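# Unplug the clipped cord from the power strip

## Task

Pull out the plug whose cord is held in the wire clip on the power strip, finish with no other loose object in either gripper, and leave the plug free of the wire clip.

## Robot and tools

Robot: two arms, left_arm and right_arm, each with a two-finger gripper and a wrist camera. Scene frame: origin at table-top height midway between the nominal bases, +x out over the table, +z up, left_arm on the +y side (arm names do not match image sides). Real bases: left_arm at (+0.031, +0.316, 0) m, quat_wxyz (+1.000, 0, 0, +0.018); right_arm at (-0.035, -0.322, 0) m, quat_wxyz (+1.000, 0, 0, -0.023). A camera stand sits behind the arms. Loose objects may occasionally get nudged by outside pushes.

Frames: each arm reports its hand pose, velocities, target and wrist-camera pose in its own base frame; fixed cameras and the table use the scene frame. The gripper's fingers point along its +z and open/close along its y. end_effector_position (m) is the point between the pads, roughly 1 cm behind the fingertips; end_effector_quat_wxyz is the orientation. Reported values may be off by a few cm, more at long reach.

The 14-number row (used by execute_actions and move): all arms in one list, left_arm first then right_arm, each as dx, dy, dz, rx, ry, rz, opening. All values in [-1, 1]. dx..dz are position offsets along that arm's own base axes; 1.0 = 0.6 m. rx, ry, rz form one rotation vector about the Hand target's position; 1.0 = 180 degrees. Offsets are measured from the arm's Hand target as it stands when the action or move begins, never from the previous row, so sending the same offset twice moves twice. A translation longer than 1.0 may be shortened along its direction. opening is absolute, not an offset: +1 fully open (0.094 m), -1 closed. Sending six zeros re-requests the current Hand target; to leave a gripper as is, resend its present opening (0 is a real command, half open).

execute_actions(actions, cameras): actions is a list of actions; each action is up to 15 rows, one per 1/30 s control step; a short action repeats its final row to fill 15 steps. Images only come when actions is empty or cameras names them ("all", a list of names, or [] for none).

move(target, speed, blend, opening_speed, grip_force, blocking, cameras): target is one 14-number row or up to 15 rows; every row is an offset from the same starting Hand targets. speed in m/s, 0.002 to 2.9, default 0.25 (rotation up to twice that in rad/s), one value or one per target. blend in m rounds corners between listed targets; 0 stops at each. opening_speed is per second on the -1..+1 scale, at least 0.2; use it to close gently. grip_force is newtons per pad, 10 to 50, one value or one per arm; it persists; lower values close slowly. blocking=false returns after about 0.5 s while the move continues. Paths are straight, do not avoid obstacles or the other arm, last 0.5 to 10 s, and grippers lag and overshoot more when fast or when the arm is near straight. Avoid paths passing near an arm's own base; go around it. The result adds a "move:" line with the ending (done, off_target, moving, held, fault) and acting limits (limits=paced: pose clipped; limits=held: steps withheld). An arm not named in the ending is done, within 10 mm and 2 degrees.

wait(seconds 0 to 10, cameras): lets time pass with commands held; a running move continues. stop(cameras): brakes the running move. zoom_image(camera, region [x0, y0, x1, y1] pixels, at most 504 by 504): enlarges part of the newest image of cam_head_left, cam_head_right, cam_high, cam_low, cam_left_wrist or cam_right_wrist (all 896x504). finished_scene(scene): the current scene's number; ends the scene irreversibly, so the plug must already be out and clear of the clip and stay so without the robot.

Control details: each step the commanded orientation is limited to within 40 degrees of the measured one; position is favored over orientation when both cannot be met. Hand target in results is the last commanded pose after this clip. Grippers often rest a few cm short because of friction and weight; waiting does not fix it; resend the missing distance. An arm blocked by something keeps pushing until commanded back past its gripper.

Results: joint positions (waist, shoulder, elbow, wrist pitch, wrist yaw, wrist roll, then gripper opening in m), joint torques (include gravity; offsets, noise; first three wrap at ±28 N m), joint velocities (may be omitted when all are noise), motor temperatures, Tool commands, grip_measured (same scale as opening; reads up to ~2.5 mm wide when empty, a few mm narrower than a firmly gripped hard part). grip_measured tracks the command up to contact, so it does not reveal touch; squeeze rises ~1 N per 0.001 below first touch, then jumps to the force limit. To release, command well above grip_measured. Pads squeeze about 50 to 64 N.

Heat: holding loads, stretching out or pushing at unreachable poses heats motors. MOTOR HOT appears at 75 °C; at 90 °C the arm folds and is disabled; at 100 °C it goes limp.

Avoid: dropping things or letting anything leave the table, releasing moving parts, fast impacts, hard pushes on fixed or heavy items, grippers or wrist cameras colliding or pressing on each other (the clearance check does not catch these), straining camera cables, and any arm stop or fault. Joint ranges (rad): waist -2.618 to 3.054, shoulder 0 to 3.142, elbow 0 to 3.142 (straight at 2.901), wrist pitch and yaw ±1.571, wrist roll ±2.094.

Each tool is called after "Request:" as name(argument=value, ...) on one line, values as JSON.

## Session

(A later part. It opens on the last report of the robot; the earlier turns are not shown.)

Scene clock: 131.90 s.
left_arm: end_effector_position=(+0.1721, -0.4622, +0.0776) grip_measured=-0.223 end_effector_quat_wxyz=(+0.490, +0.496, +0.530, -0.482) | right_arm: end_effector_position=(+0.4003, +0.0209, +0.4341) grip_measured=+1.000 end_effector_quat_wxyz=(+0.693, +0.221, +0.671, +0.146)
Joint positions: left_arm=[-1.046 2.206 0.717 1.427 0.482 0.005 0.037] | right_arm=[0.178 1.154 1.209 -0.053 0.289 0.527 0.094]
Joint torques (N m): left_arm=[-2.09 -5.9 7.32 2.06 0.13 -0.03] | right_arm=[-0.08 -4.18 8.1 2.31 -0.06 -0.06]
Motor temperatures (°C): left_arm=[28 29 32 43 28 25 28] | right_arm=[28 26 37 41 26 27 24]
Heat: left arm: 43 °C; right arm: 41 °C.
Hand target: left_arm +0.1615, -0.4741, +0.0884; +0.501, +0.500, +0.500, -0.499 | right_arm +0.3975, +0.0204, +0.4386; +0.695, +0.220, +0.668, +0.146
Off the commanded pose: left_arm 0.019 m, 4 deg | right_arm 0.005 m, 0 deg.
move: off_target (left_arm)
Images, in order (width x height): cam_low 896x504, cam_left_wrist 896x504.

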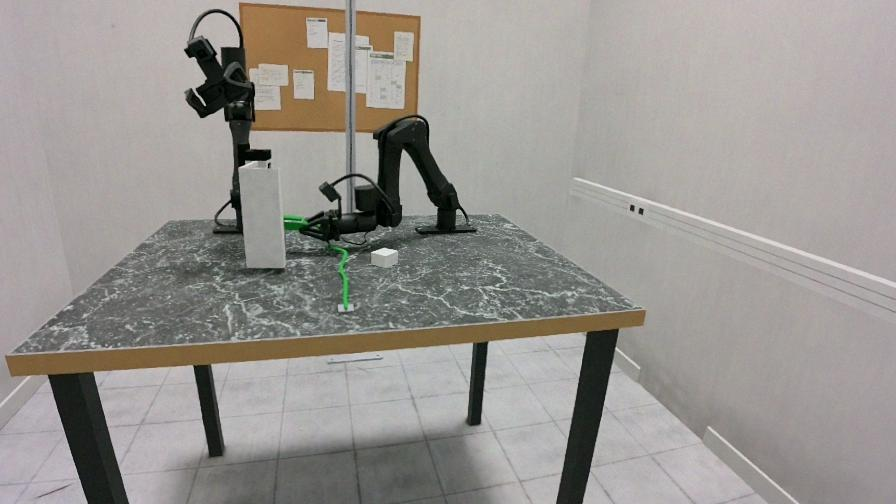

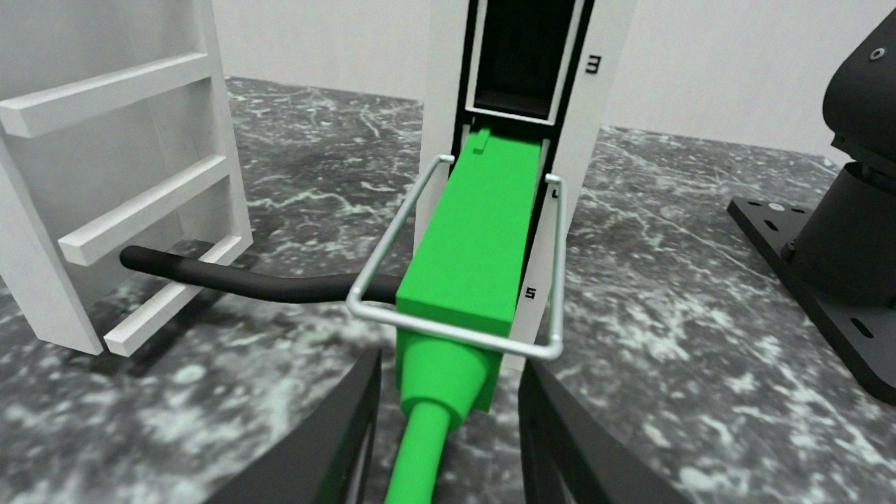

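Request:
move(target=[[0,0,0.06,0,0,0,-0.22,0,0,0,0,0,0,1],[0,-0.017,0.095,0,0,0,-0.22,0,0,0,0,0,0,1]], cameras=["cam_left_wrist","cam_low"], speed=0.06, blend=[0.01,0])

Request:
zoom_image(camera="cam_low", region=[270, 180, 390, 260])

Scene clock: 143.33 s.
left_arm: end_effector_position=(+0.1687, -0.4641, +0.0927) grip_measured=-0.222 end_effector_quat_wxyz=(+0.458, +0.505, +0.559, -0.473) | right_arm: end_effector_position=(+0.4003, +0.0209, +0.4341) grip_measured=+1.000 end_effector_quat_wxyz=(+0.693, +0.221, +0.671, +0.146)
Joint positions: left_arm=[-1.057 2.058 0.722 1.186 0.474 0.003 0.037] | right_arm=[0.178 1.154 1.209 -0.053 0.289 0.527 0.094]
Joint torques (N m): left_arm=[-2.33 -11.03 10.06 2.08 0.1 -0.03] | right_arm=[-0.09 -4.25 8.24 2.32 -0.01 -0.07]
Heat: left arm: 43 °C; right arm: 42 °C.
Hand target: left_arm +0.1613, -0.4844, +0.1455; +0.501, +0.500, +0.500, -0.499 | right_arm +0.3975, +0.0204, +0.4386; +0.695, +0.220, +0.668, +0.146
Off the commanded pose: left_arm 0.057 m, 9 deg | right_arm 0.005 m, 0 deg.
move: off_target (left_arm)
Images, in order (width x height): cam_low 896x504, cam_left_wrist 896x504.

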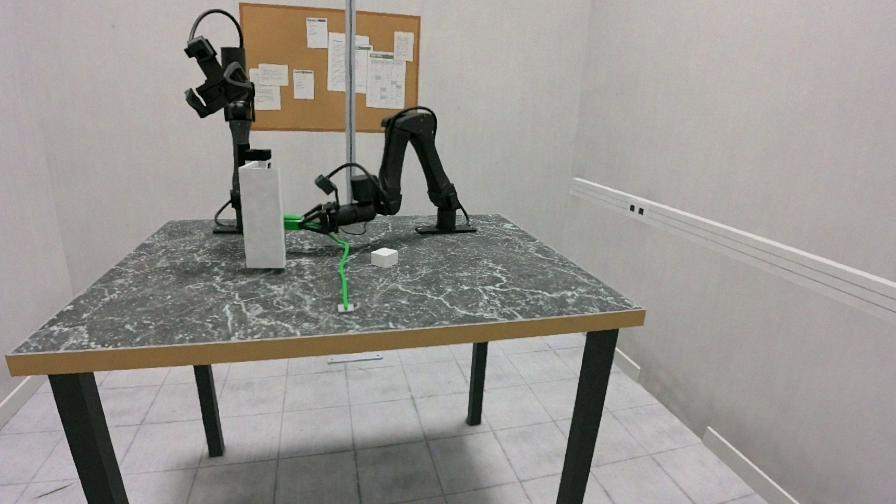

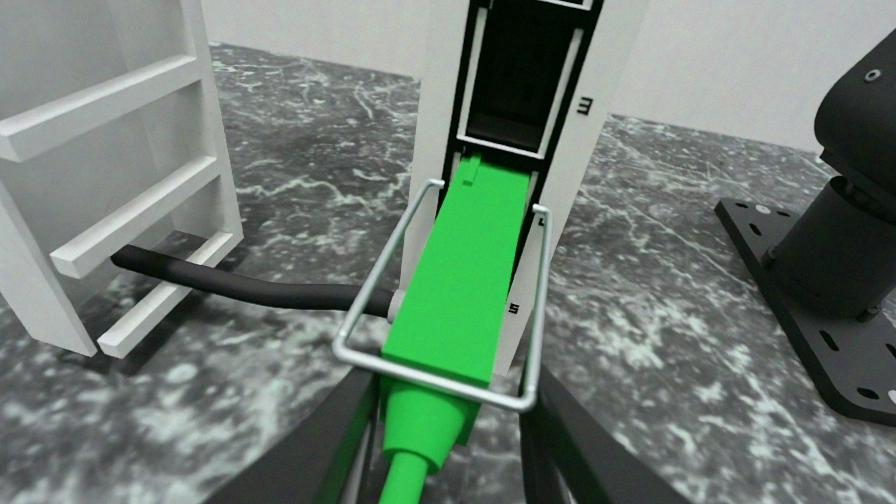

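Scaled by 4.200 from the camera's 896x504 image, which has a finer 1280x720 frame.

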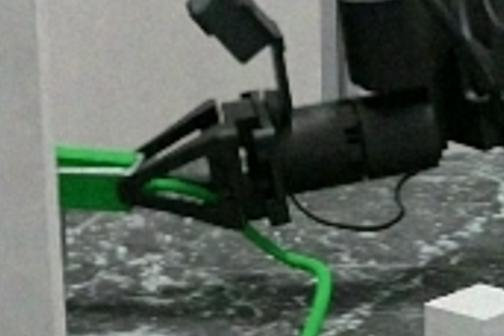

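Request:
move(target=[0,0.015,0.05,0,0,0,-0.22,0,0,0,0,0,0,1], cameras=["cam_left_wrist","cam_low"], speed=0.06)

Request:
zoom_image(camera="cam_low", region=[270, 180, 390, 260])

Request:
zoom_image(camera="cam_left_wrist", region=[310, 150, 610, 450])

Scene clock: 152.83 s.
left_arm: end_effector_position=(+0.1630, -0.4714, +0.1554) grip_measured=-0.222 end_effector_quat_wxyz=(+0.489, +0.501, +0.516, -0.493) | right_arm: end_effector_position=(+0.4003, +0.0209, +0.4341) grip_measured=+1.000 end_effector_quat_wxyz=(+0.693, +0.221, +0.671, +0.146)
Joint positions: left_arm=[-1.068 1.923 0.756 1.127 0.492 0.001 0.037] | right_arm=[0.178 1.154 1.209 -0.053 0.289 0.527 0.094]
Joint torques (N m): left_arm=[-0.44 -9.4 8.09 1.46 0.01 0] | right_arm=[-0.02 -4.15 8.32 2.36 -0.04 -0.09]
Heat: left arm: 44 °C; right arm: 42 °C.
Hand target: left_arm +0.1613, -0.4754, +0.1755; +0.501, +0.500, +0.500, -0.499 | right_arm +0.3975, +0.0204, +0.4386; +0.695, +0.220, +0.668, +0.146
Off the commanded pose: left_arm 0.020 m, 2 deg | right_arm 0.005 m, 0 deg.
move: off_target (left_arm)
Images, in order (width x height): cam_low 896x504, cam_left_wrist 896x504.

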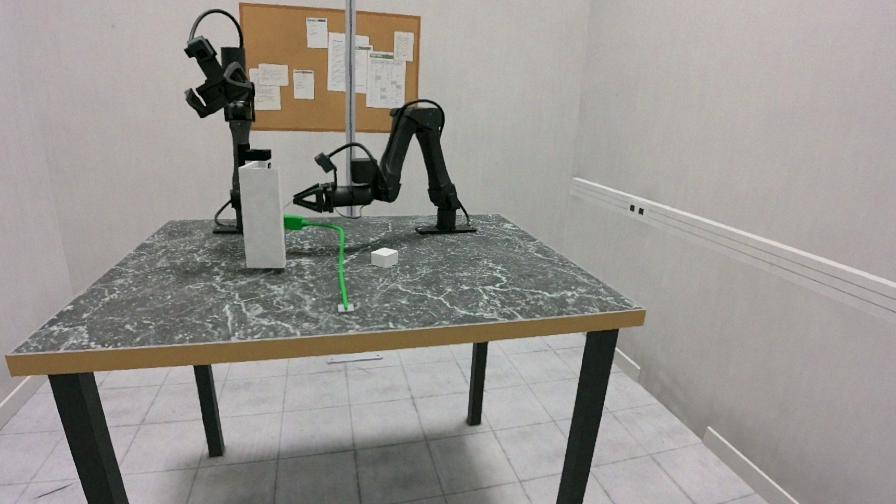

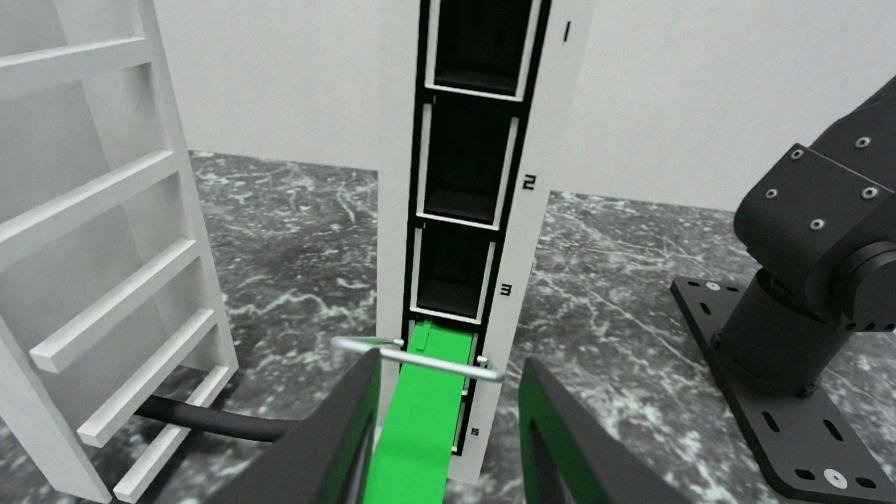

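Scaled by 4.200 from the camera's 896x504 image, which has a finer 1280x720 frame.

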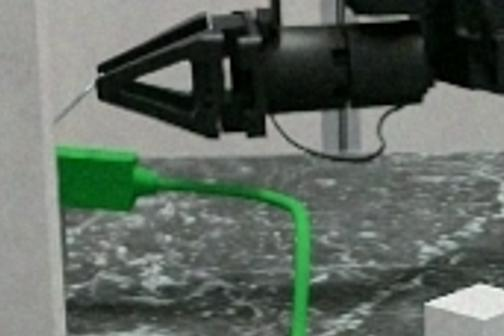

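Scaled by 1.680 from the camera's 896x504 image, which has a finer 1280x720 frame.

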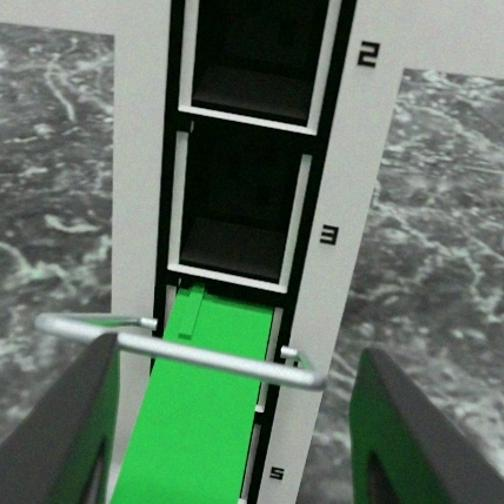

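Request:
move(target=[0,-0.055,0.005,0,0,0,-0.22,0,0,0,0,0,0,1], cameras=["cam_left_wrist","cam_low"], speed=0.06)

Request:
zoom_image(camera="cam_low", region=[270, 180, 390, 260])

Request:
zoom_image(camera="cam_left_wrist", region=[310, 150, 610, 450])

Scene clock: 159.57 s.
left_arm: end_effector_position=(+0.1596, -0.5013, +0.1852) grip_measured=-0.222 end_effector_quat_wxyz=(+0.505, +0.499, +0.493, -0.503) | right_arm: end_effector_position=(+0.4003, +0.0209, +0.4341) grip_measured=+1.000 end_effector_quat_wxyz=(+0.693, +0.221, +0.671, +0.146)
Joint positions: left_arm=[-1.11 1.941 0.885 1.074 0.465 0.001 0.037] | right_arm=[0.178 1.154 1.209 -0.053 0.289 0.527 0.094]
Joint torques (N m): left_arm=[-0.55 -5.67 8.83 1.37 -0.16 0.01] | right_arm=[-0.05 -4.11 8.34 2.34 0 -0.09]
Heat: left arm: 43 °C; right arm: 42 °C.
Hand target: left_arm +0.1613, -0.5084, +0.1784; +0.501, +0.500, +0.500, -0.499 | right_arm +0.3975, +0.0204, +0.4386; +0.695, +0.220, +0.668, +0.146
Off the commanded pose: left_arm 0.010 m, 1 deg | right_arm 0.005 m, 0 deg.
move: done
Images, in order (width x height): cam_low 896x504, cam_left_wrist 896x504.

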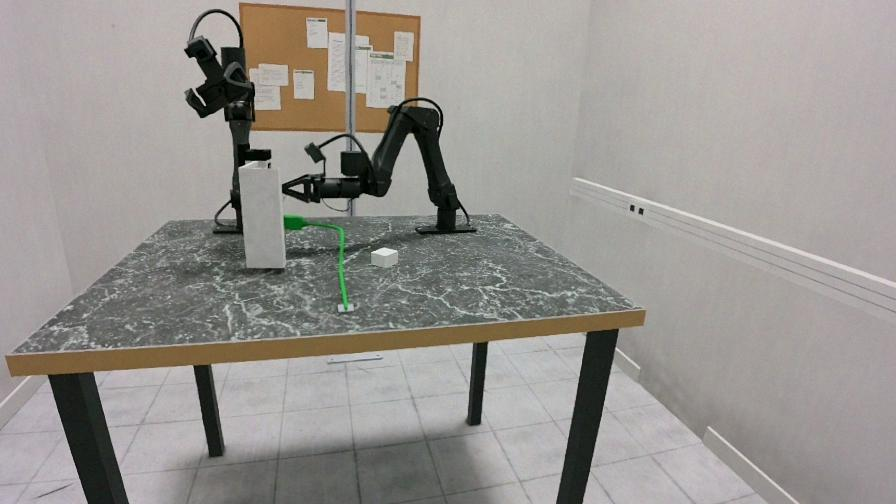

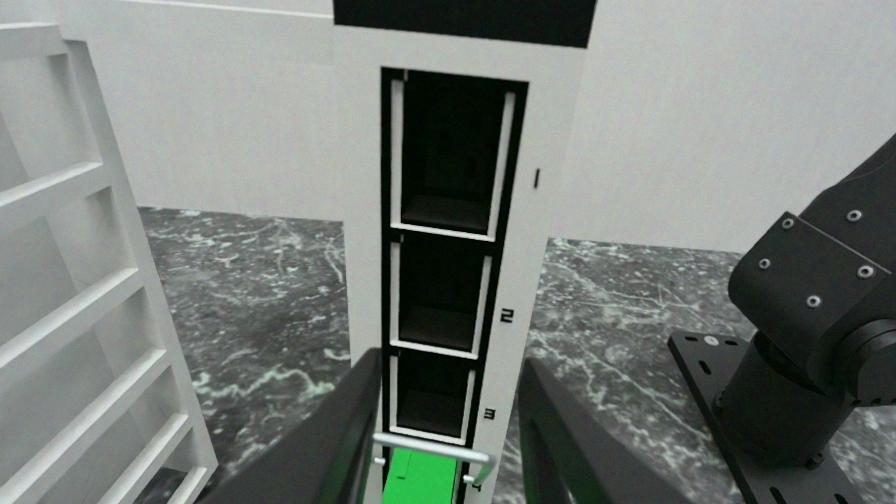

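Scaled by 4.200 from the camera's 896x504 image, which has a finer 1280x720 frame.

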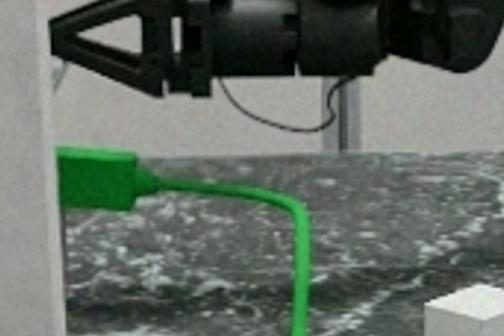

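Scaled by 1.680 from the camera's 896x504 image, which has a finer 1280x720 frame.

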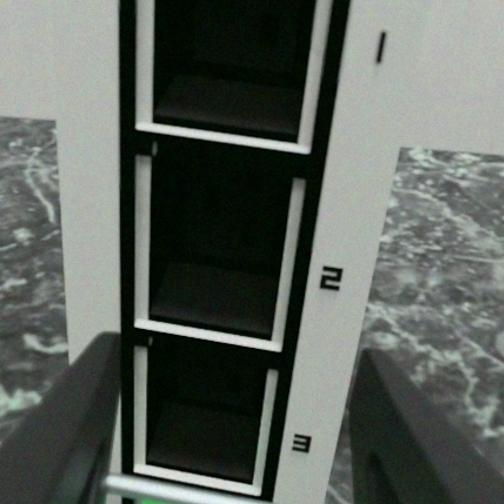

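Request:
move(target=[[0,0.08,0,0,0,0,-0.22,0,0,0,0,0,0,1],[0,0.1,-0.1,0,0,0,0,0,0,0,0,0,0,1]], cameras=["cam_left_wrist","cam_low"], speed=0.15, blend=[0.02,0])

Request:
zoom_image(camera="cam_low", region=[270, 180, 390, 260])

Scene clock: 166.73 s.
left_arm: end_effector_position=(+0.1597, -0.4512, +0.1261) grip_measured=-0.003 end_effector_quat_wxyz=(+0.501, +0.500, +0.498, -0.501) | right_arm: end_effector_position=(+0.4003, +0.0209, +0.4341) grip_measured=+1.000 end_effector_quat_wxyz=(+0.693, +0.221, +0.671, +0.146)
Joint positions: left_arm=[-1.04 2.039 0.658 1.386 0.532 0.001 0.047] | right_arm=[0.178 1.154 1.209 -0.053 0.289 0.527 0.094]
Joint torques (N m): left_arm=[0.61 -5.19 4.19 1.79 -0.01 0.01] | right_arm=[-0.03 -4.14 8.14 2.33 -0.02 -0.04]
Heat: left arm: 43 °C; right arm: 43 °C.
Hand target: left_arm +0.1613, -0.4484, +0.1184; +0.501, +0.500, +0.500, -0.499 | right_arm +0.3975, +0.0204, +0.4386; +0.695, +0.220, +0.668, +0.146
Off the commanded pose: left_arm 0.008 m, 0 deg | right_arm 0.005 m, 0 deg.
move: done
Images, in order (width x height): cam_low 896x504, cam_left_wrist 896x504.

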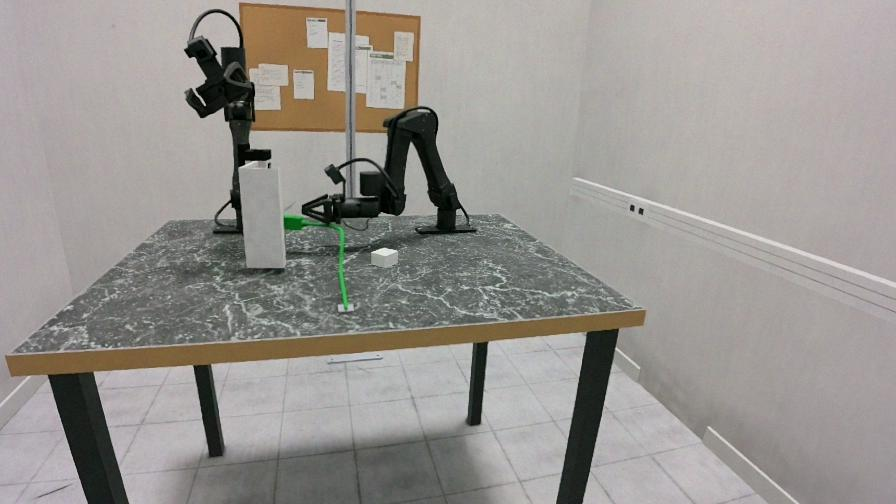

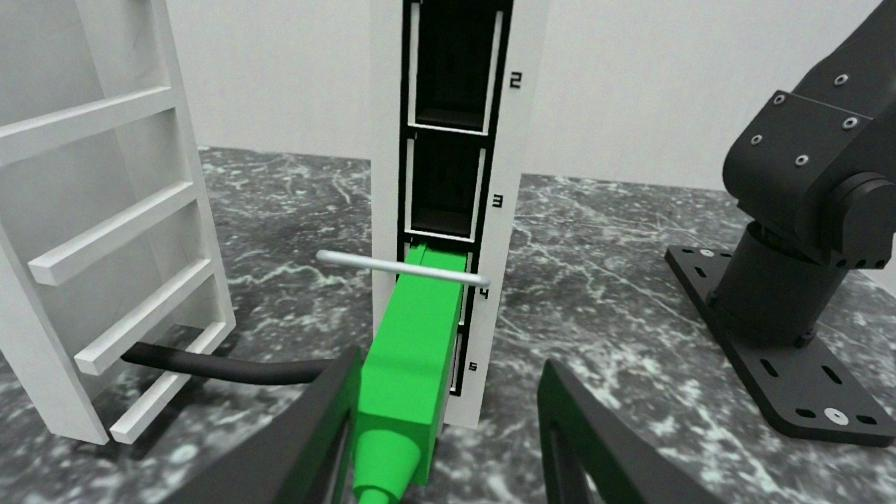

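Scaled by 4.200 from the camera's 896x504 image, which has a finer 1280x720 frame.

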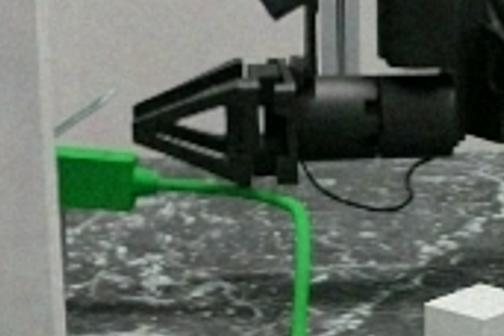

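Request:
move(target=[[0.021,0.065,-0.022,0,0,0,0,0,0,0,0,0,0,1],[0.021,0,-0.024,0,0,0,0,0,0,0,0,0,0,1]], cameras=["cam_left_wrist","cam_low"], speed=0.12)

Request:
zoom_image(camera="cam_low", region=[270, 180, 390, 260])

Scene clock: 176.37 s.
left_arm: end_effector_position=(+0.1733, -0.4440, +0.1051) grip_measured=-0.002 end_effector_quat_wxyz=(+0.492, +0.502, +0.506, -0.499) | right_arm: end_effector_position=(+0.4003, +0.0209, +0.4341) grip_measured=+1.000 end_effector_quat_wxyz=(+0.693, +0.221, +0.671, +0.146)
Joint positions: left_arm=[-0.991 2.109 0.663 1.425 0.583 0.001 0.047] | right_arm=[0.178 1.154 1.209 -0.053 0.289 0.527 0.094]
Joint torques (N m): left_arm=[-0.62 -5 6.01 1.84 -0.14 0.02] | right_arm=[-0.16 -4.16 8.32 2.31 -0.02 -0.1]
Heat: left arm: 43 °C; right arm: 43 °C.
Hand target: left_arm +0.1740, -0.4484, +0.1041; +0.501, +0.500, +0.500, -0.499 | right_arm +0.3975, +0.0204, +0.4386; +0.695, +0.220, +0.668, +0.146
Off the commanded pose: left_arm 0.005 m, 1 deg | right_arm 0.005 m, 0 deg.
move: done
Images, in order (width x height): cam_low 896x504, cam_left_wrist 896x504.

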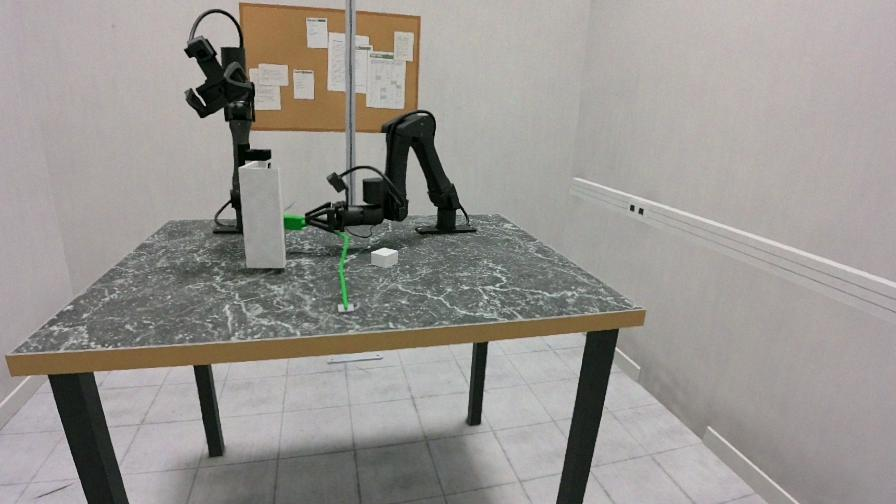

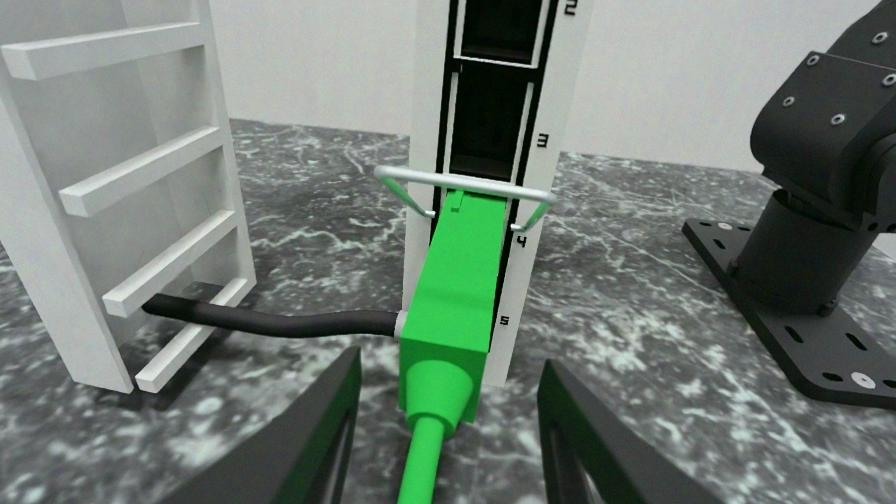

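Scaled by 4.200 from the camera's 896x504 image, which has a finer 1280x720 frame.

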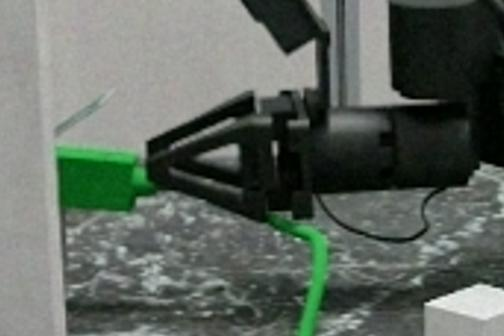

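Request:
move(target=[[0.004,0,-0.012,0,0,0,0,0,0,0,0,0,0,1],[0.004,-0.06,-0.01,0,0,0,0,0,0,0,0,0,0,1]], cameras=["cam_left_wrist","cam_low"], speed=0.1, blend=[0.004,0])

Request:
zoom_image(camera="cam_low", region=[270, 180, 390, 260])

Scene clock: 180.57 s.
left_arm: end_effector_position=(+0.1811, -0.4731, +0.1054) grip_measured=-0.002 end_effector_quat_wxyz=(+0.507, +0.496, +0.500, -0.497) | right_arm: end_effector_position=(+0.4003, +0.0209, +0.4341) grip_measured=+1.000 end_effector_quat_wxyz=(+0.693, +0.221, +0.671, +0.146)
Joint positions: left_arm=[-1.026 2.184 0.783 1.41 0.53 0 0.047] | right_arm=[0.178 1.154 1.209 -0.053 0.289 0.527 0.094]
Joint torques (N m): left_arm=[-1.83 -5.41 8.05 1.41 -0.11 0.02] | right_arm=[-0.06 -4.15 8.35 2.37 -0.04 -0.09]
Heat: left arm: 43 °C; right arm: 43 °C.
Hand target: left_arm +0.1763, -0.4844, +0.0980; +0.501, +0.500, +0.500, -0.499 | right_arm +0.3975, +0.0204, +0.4386; +0.695, +0.220, +0.668, +0.146
Off the commanded pose: left_arm 0.014 m, 1 deg | right_arm 0.005 m, 0 deg.
move: off_target (left_arm); blend cut to 0.0038 m at target 1
Images, in order (width x height): cam_low 896x504, cam_left_wrist 896x504.

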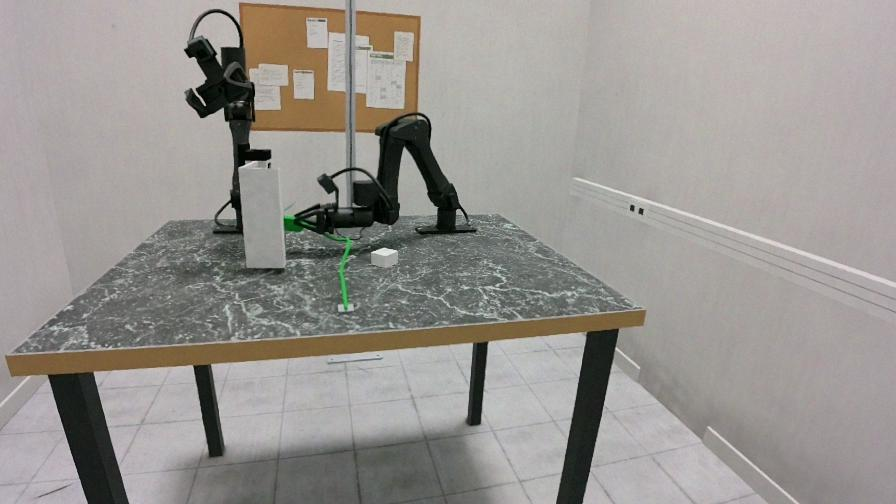

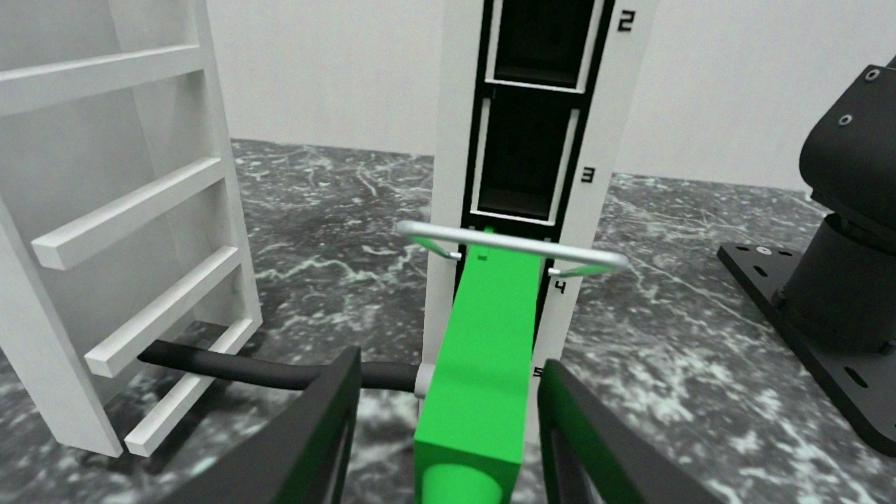

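Scaled by 4.200 from the camera's 896x504 image, which has a finer 1280x720 frame.

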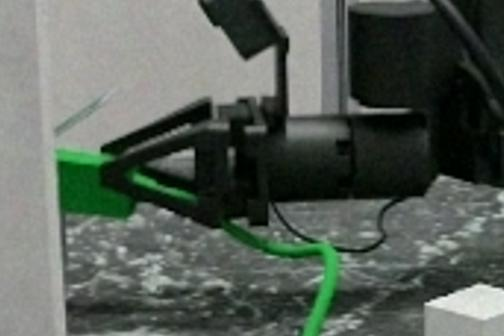

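Request:
move(target=[[-0.012,-0.005,-0.012,0,0,0,0,0,0,0,0,0,0,1],[-0.012,-0.005,-0.012,0,0,0,-0.75,0,0,0,0,0,0,1]], cameras=["cam_left_wrist","cam_low"], speed=0.08, opening_speed=0.5)

Request:
zoom_image(camera="cam_low", region=[270, 180, 390, 260])

Scene clock: 188.07 s.
left_arm: end_effector_position=(+0.1743, -0.4765, +0.0952) grip_measured=-0.463 end_effector_quat_wxyz=(+0.502, +0.499, +0.505, -0.494) | right_arm: end_effector_position=(+0.4003, +0.0209, +0.4341) grip_measured=+1.000 end_effector_quat_wxyz=(+0.693, +0.221, +0.671, +0.146)
Joint positions: left_arm=[-1.048 2.207 0.783 1.415 0.509 0.006 0.025] | right_arm=[0.178 1.154 1.209 -0.053 0.289 0.527 0.094]
Joint torques (N m): left_arm=[-1.84 -5.18 7.87 1.64 -0.14 -0.06] | right_arm=[-0.01 -4.18 8.28 2.33 -0.02 -0.04]
Heat: left arm: 43 °C; right arm: 43 °C.
Hand target: left_arm +0.1692, -0.4873, +0.0908; +0.501, +0.500, +0.500, -0.499 | right_arm +0.3975, +0.0204, +0.4386; +0.695, +0.220, +0.668, +0.146
Off the commanded pose: left_arm 0.013 m, 1 deg | right_arm 0.005 m, 0 deg.
move: off_target (left_arm); target 2's new opening was sent with left_arm's hand 0.016 m and 2 deg from that target
Images, in order (width x height): cam_low 896x504, cam_left_wrist 896x504.

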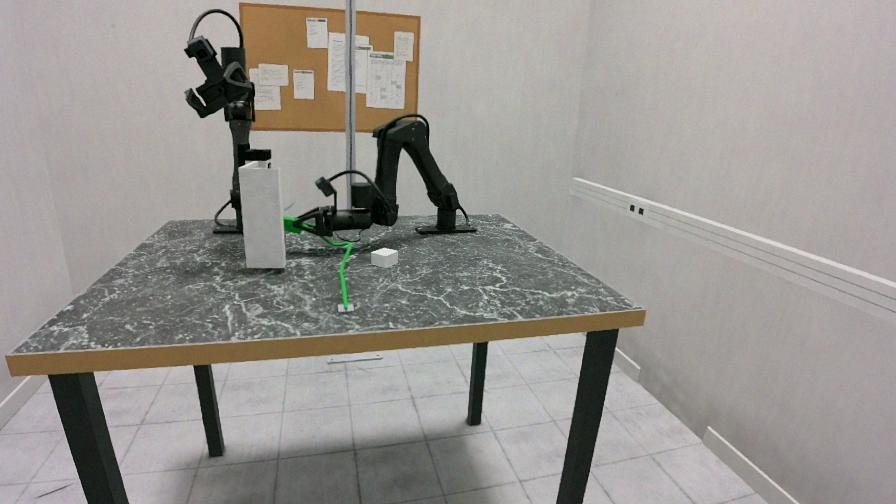

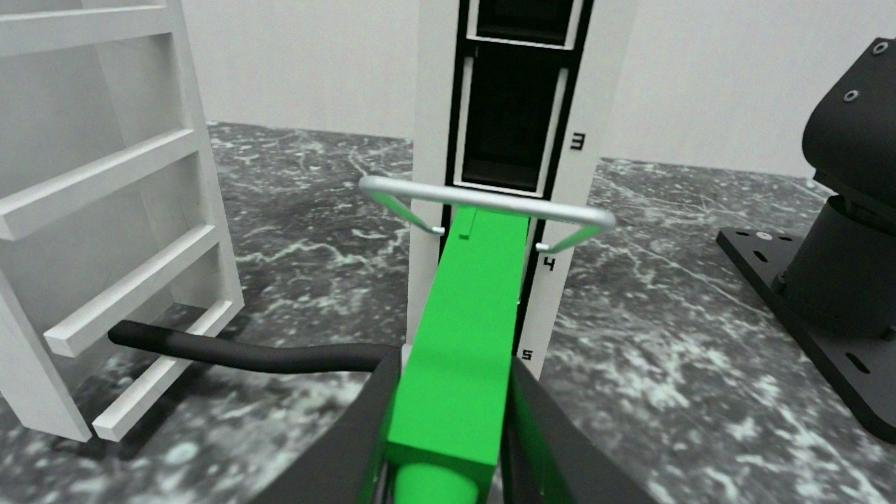

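Scaled by 4.200 from the camera's 896x504 image, which has a finer 1280x720 frame.

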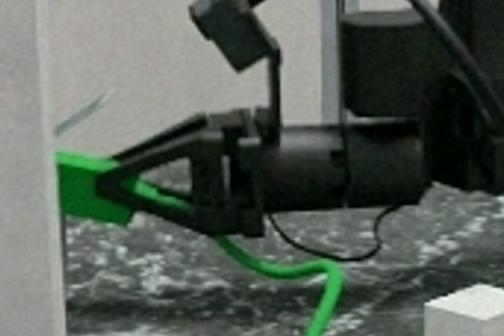

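Request:
move(target=[0.005,0.08,0.006,0,0,0,-0.8,0,0,0,0,0,0,1], cameras=["cam_left_wrist","cam_low"], speed=0.06)

Request:
zoom_image(camera="cam_low", region=[270, 180, 390, 260])

Scene clock: 193.77 s.
left_arm: end_effector_position=(+0.1710, -0.4450, +0.0782) grip_measured=-0.517 end_effector_quat_wxyz=(+0.471, +0.508, +0.524, -0.496) | right_arm: end_effector_position=(+0.4003, +0.0209, +0.4341) grip_measured=+1.000 end_effector_quat_wxyz=(+0.693, +0.221, +0.671, +0.146)
Joint positions: left_arm=[-0.996 2.176 0.671 1.427 0.583 0.002 0.023] | right_arm=[0.178 1.154 1.209 -0.053 0.289 0.527 0.094]
Joint torques (N m): left_arm=[0.58 -7.95 2.25 2.4 -0.04 0.03] | right_arm=[-0.08 -4.16 8.17 2.35 0.01 -0.06]
Heat: left arm: 44 °C; right arm: 44 °C.
Hand target: left_arm +0.1721, -0.4394, +0.0945; +0.501, +0.500, +0.500, -0.499 | right_arm +0.3975, +0.0204, +0.4386; +0.695, +0.220, +0.668, +0.146
Off the commanded pose: left_arm 0.017 m, 4 deg | right_arm 0.005 m, 0 deg.
move: off_target (left_arm)
Images, in order (width x height): cam_low 896x504, cam_left_wrist 896x504.

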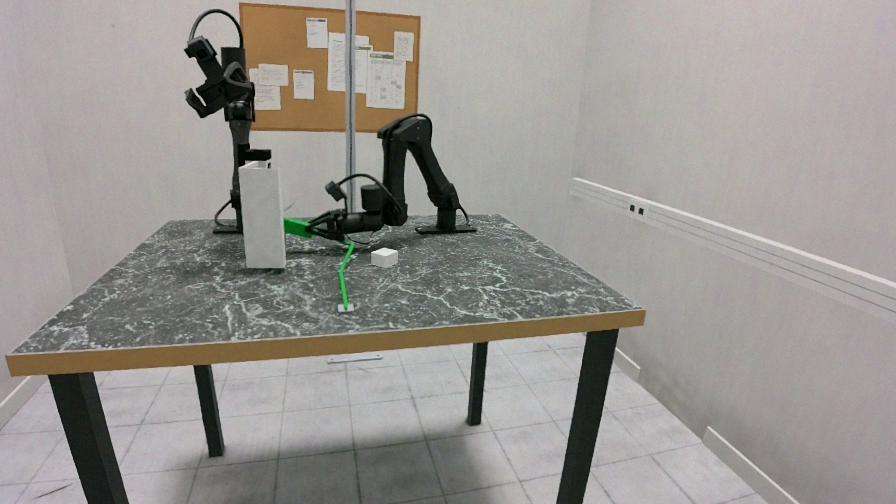

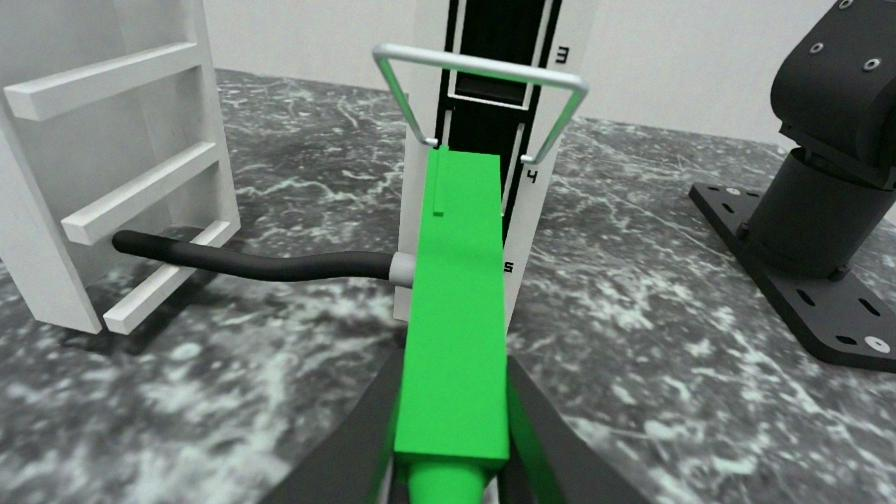

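Scaled by 4.200 from the camera's 896x504 image, which has a finer 1280x720 frame.

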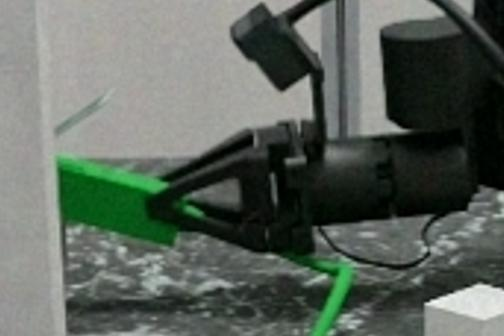

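Request:
move(target=[0,0.12,0.0,0,0,0,-0.8,0,0,0,0,0,0,1], cameras=["cam_left_wrist","cam_low","cam_head_left"], speed=0.08)

Request:
zoom_image(camera="cam_low", region=[270, 180, 390, 260])

Scene clock: 198.37 s.
left_arm: end_effector_position=(+0.1702, -0.3667, +0.0574) grip_measured=-0.517 end_effector_quat_wxyz=(+0.429, +0.512, +0.565, -0.484) | right_arm: end_effector_position=(+0.4003, +0.0209, +0.4341) grip_measured=+1.000 end_effector_quat_wxyz=(+0.693, +0.221, +0.671, +0.146)
Joint positions: left_arm=[-0.835 2.065 0.419 1.425 0.734 0.041 0.023] | right_arm=[0.178 1.154 1.209 -0.053 0.289 0.527 0.094]
Joint torques (N m): left_arm=[0.51 -8.4 2.47 2.74 0.13 0.1] | right_arm=[-0.16 -4.16 8.38 2.33 -0.01 -0.06]
Heat: left arm: 45 °C; right arm: 44 °C.
Hand target: left_arm +0.1722, -0.3674, +0.0944; +0.501, +0.500, +0.500, -0.499 | right_arm +0.3975, +0.0204, +0.4386; +0.695, +0.220, +0.668, +0.146
Off the commanded pose: left_arm 0.037 m, 11 deg | right_arm 0.005 m, 0 deg.
joint sent to its limit (left arm) — joint 4 (wrist pitch), upper limit. The joint targets are off in orientation, not in position.
move: off_target (left_arm)
Images, in order (width x height): cam_head_left 896x504, cam_low 896x504, cam_left_wrist 896x504.

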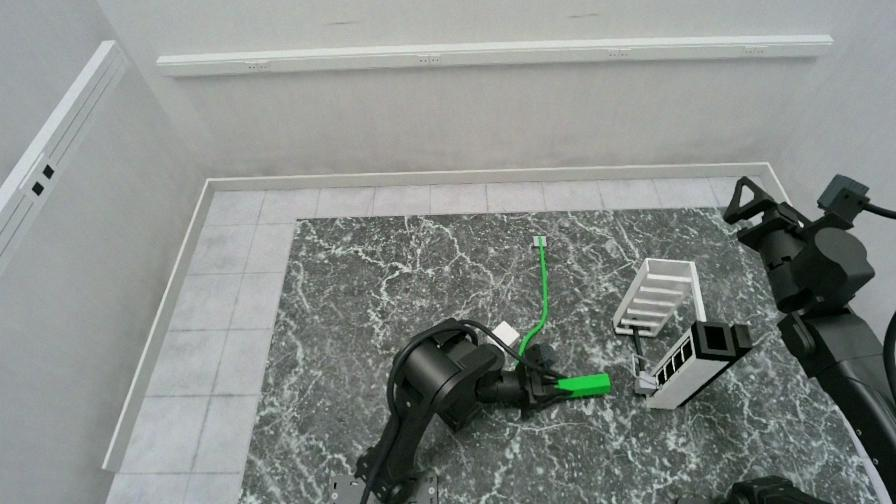

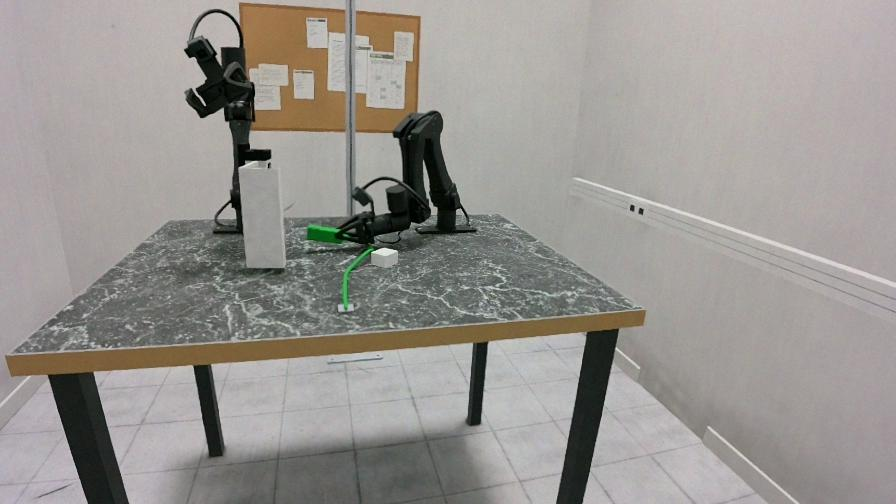

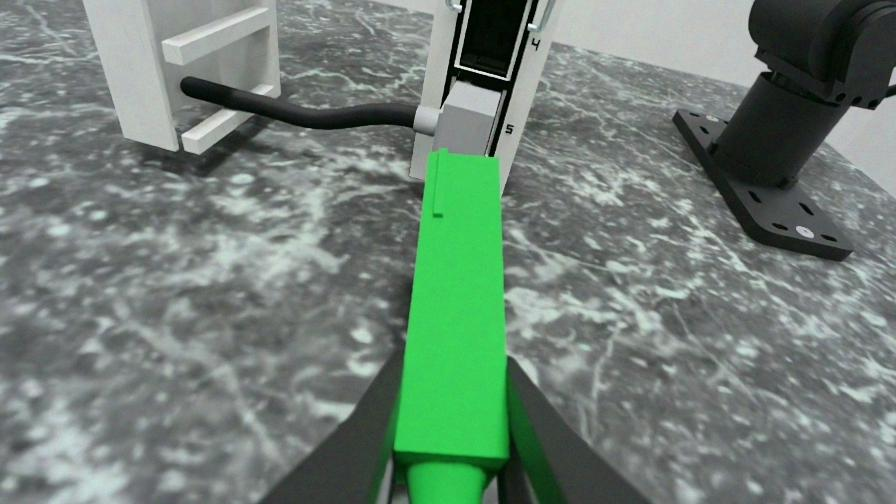

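Scaled by 4.200 from the camera's 896x504 image, which has a finer 1280x720 frame.

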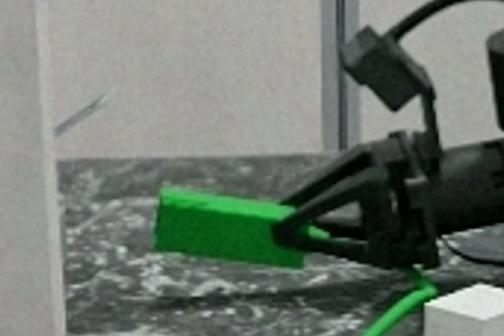

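Request:
move(target=[0,0.01,-0.055,0.09,0,0,-0.8,0,0,0,0,0,0,1], cameras=["cam_left_wrist","cam_low"], speed=0.05)

Request:
zoom_image(camera="cam_low", region=[290, 180, 410, 260])

Scene clock: 206.50 s.
left_arm: end_effector_position=(+0.1687, -0.3570, +0.0460) grip_measured=-0.517 end_effector_quat_wxyz=(+0.406, +0.564, +0.582, -0.422) | right_arm: end_effector_position=(+0.4003, +0.0209, +0.4341) grip_measured=+1.000 end_effector_quat_wxyz=(+0.693, +0.221, +0.671, +0.146)
Joint positions: left_arm=[-0.835 1.893 0.419 1.054 0.694 0.243 0.023] | right_arm=[0.178 1.154 1.209 -0.053 0.289 0.527 0.094]
Joint torques (N m): left_arm=[0.09 -7.87 5.34 1.44 0.14 0.06] | right_arm=[-0.13 -4.16 8.36 2.36 -0.03 -0.04]
Heat: left arm: 46 °C; right arm: 44 °C.
Hand target: left_arm +0.1722, -0.3614, +0.0615; +0.425, +0.566, +0.565, -0.424 | right_arm +0.3975, +0.0204, +0.4386; +0.695, +0.220, +0.668, +0.146
Off the commanded pose: left_arm 0.016 m, 3 deg | right_arm 0.005 m, 0 deg.
move: off_target (left_arm)
Images, in order (width x height): cam_low 896x504, cam_left_wrist 896x504.

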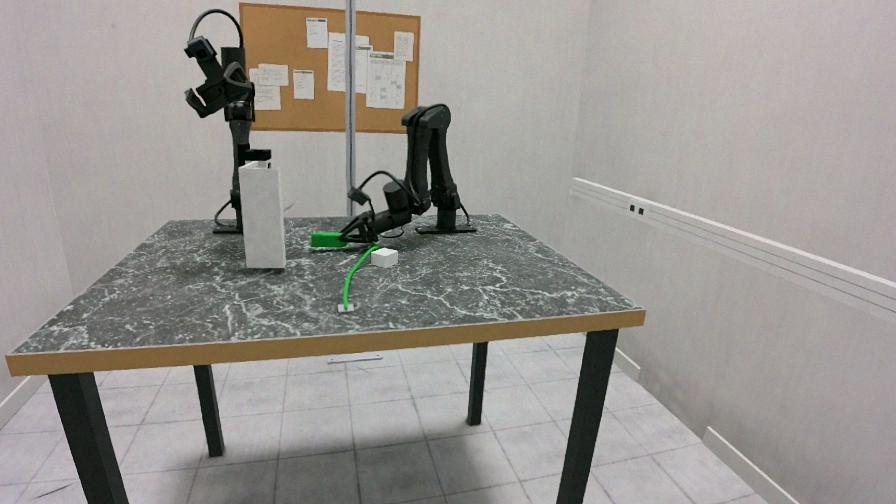

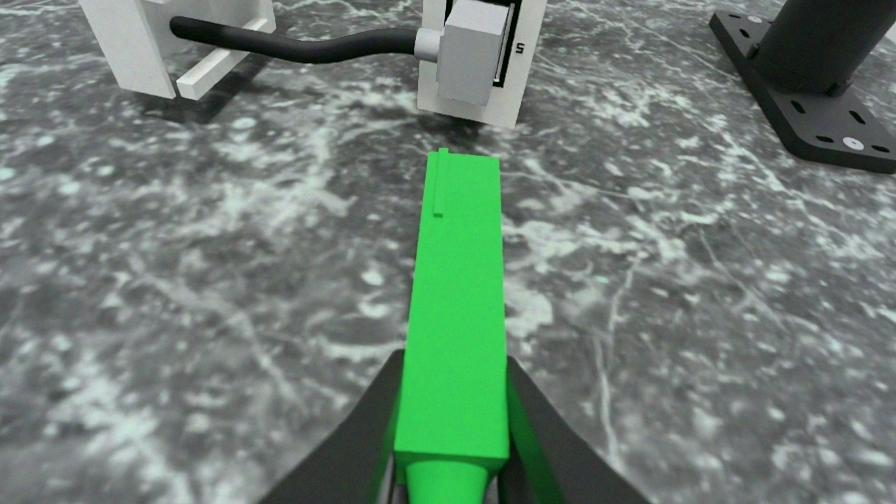

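Scaled by 4.200 from the camera's 896x504 image, which has a finer 1280x720 frame.

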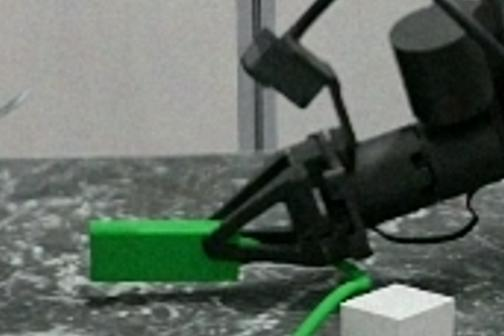

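Request:
move(target=[0,0,-0.032,0,0,0,-0.8,0,0,0,0,0,0,1], cameras=["cam_low"], speed=0.04)

Request:
zoom_image(camera="cam_low", region=[290, 180, 410, 260])

Scene clock: 211.40 s.
left_arm: end_effector_position=(+0.1705, -0.3589, +0.0409) grip_measured=-0.517 end_effector_quat_wxyz=(+0.417, +0.564, +0.574, -0.423) | right_arm: end_effector_position=(+0.4003, +0.0209, +0.4341) grip_measured=+1.000 end_effector_quat_wxyz=(+0.693, +0.221, +0.671, +0.146)
Joint positions: left_arm=[-0.835 1.952 0.419 1.139 0.694 0.245 0.023] | right_arm=[0.178 1.154 1.209 -0.053 0.289 0.527 0.094]
Joint torques (N m): left_arm=[0.1 -4.18 4.68 1.7 0.14 0.06] | right_arm=[0.02 -4.19 8.31 2.35 -0.02 -0.06]
Heat: left arm: 46 °C; right arm: 44 °C.
Hand target: left_arm +0.1722, -0.3614, +0.0423; +0.425, +0.566, +0.565, -0.424 | right_arm +0.3975, +0.0204, +0.4386; +0.695, +0.220, +0.668, +0.146
Off the commanded pose: left_arm 0.003 m, 1 deg | right_arm 0.005 m, 0 deg.
move: done
Images, in order (width x height): cam_low 896x504.

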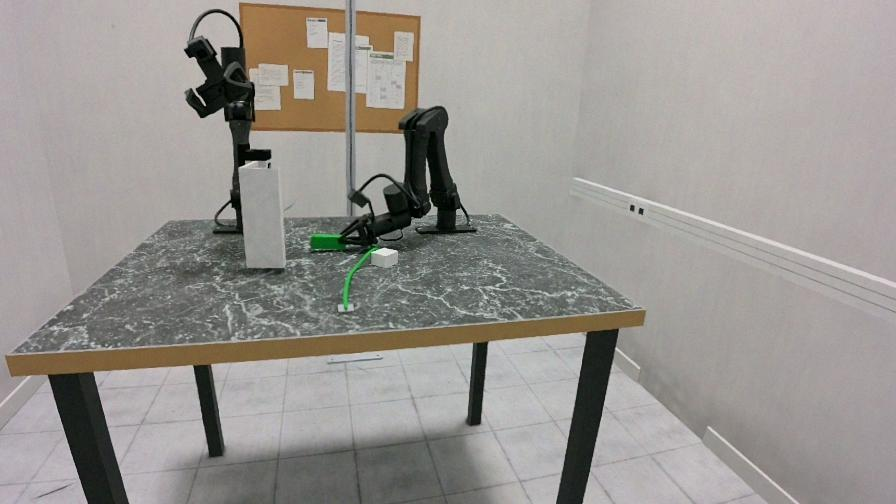

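Scaled by 4.200 from the camera's 896x504 image, which has a finer 1280x720 frame.

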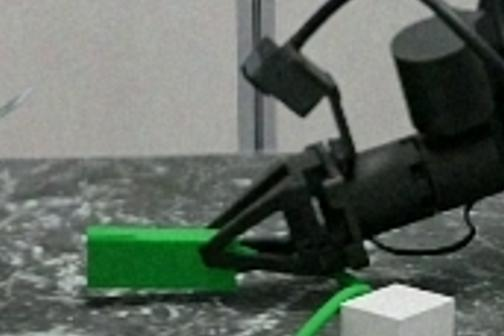

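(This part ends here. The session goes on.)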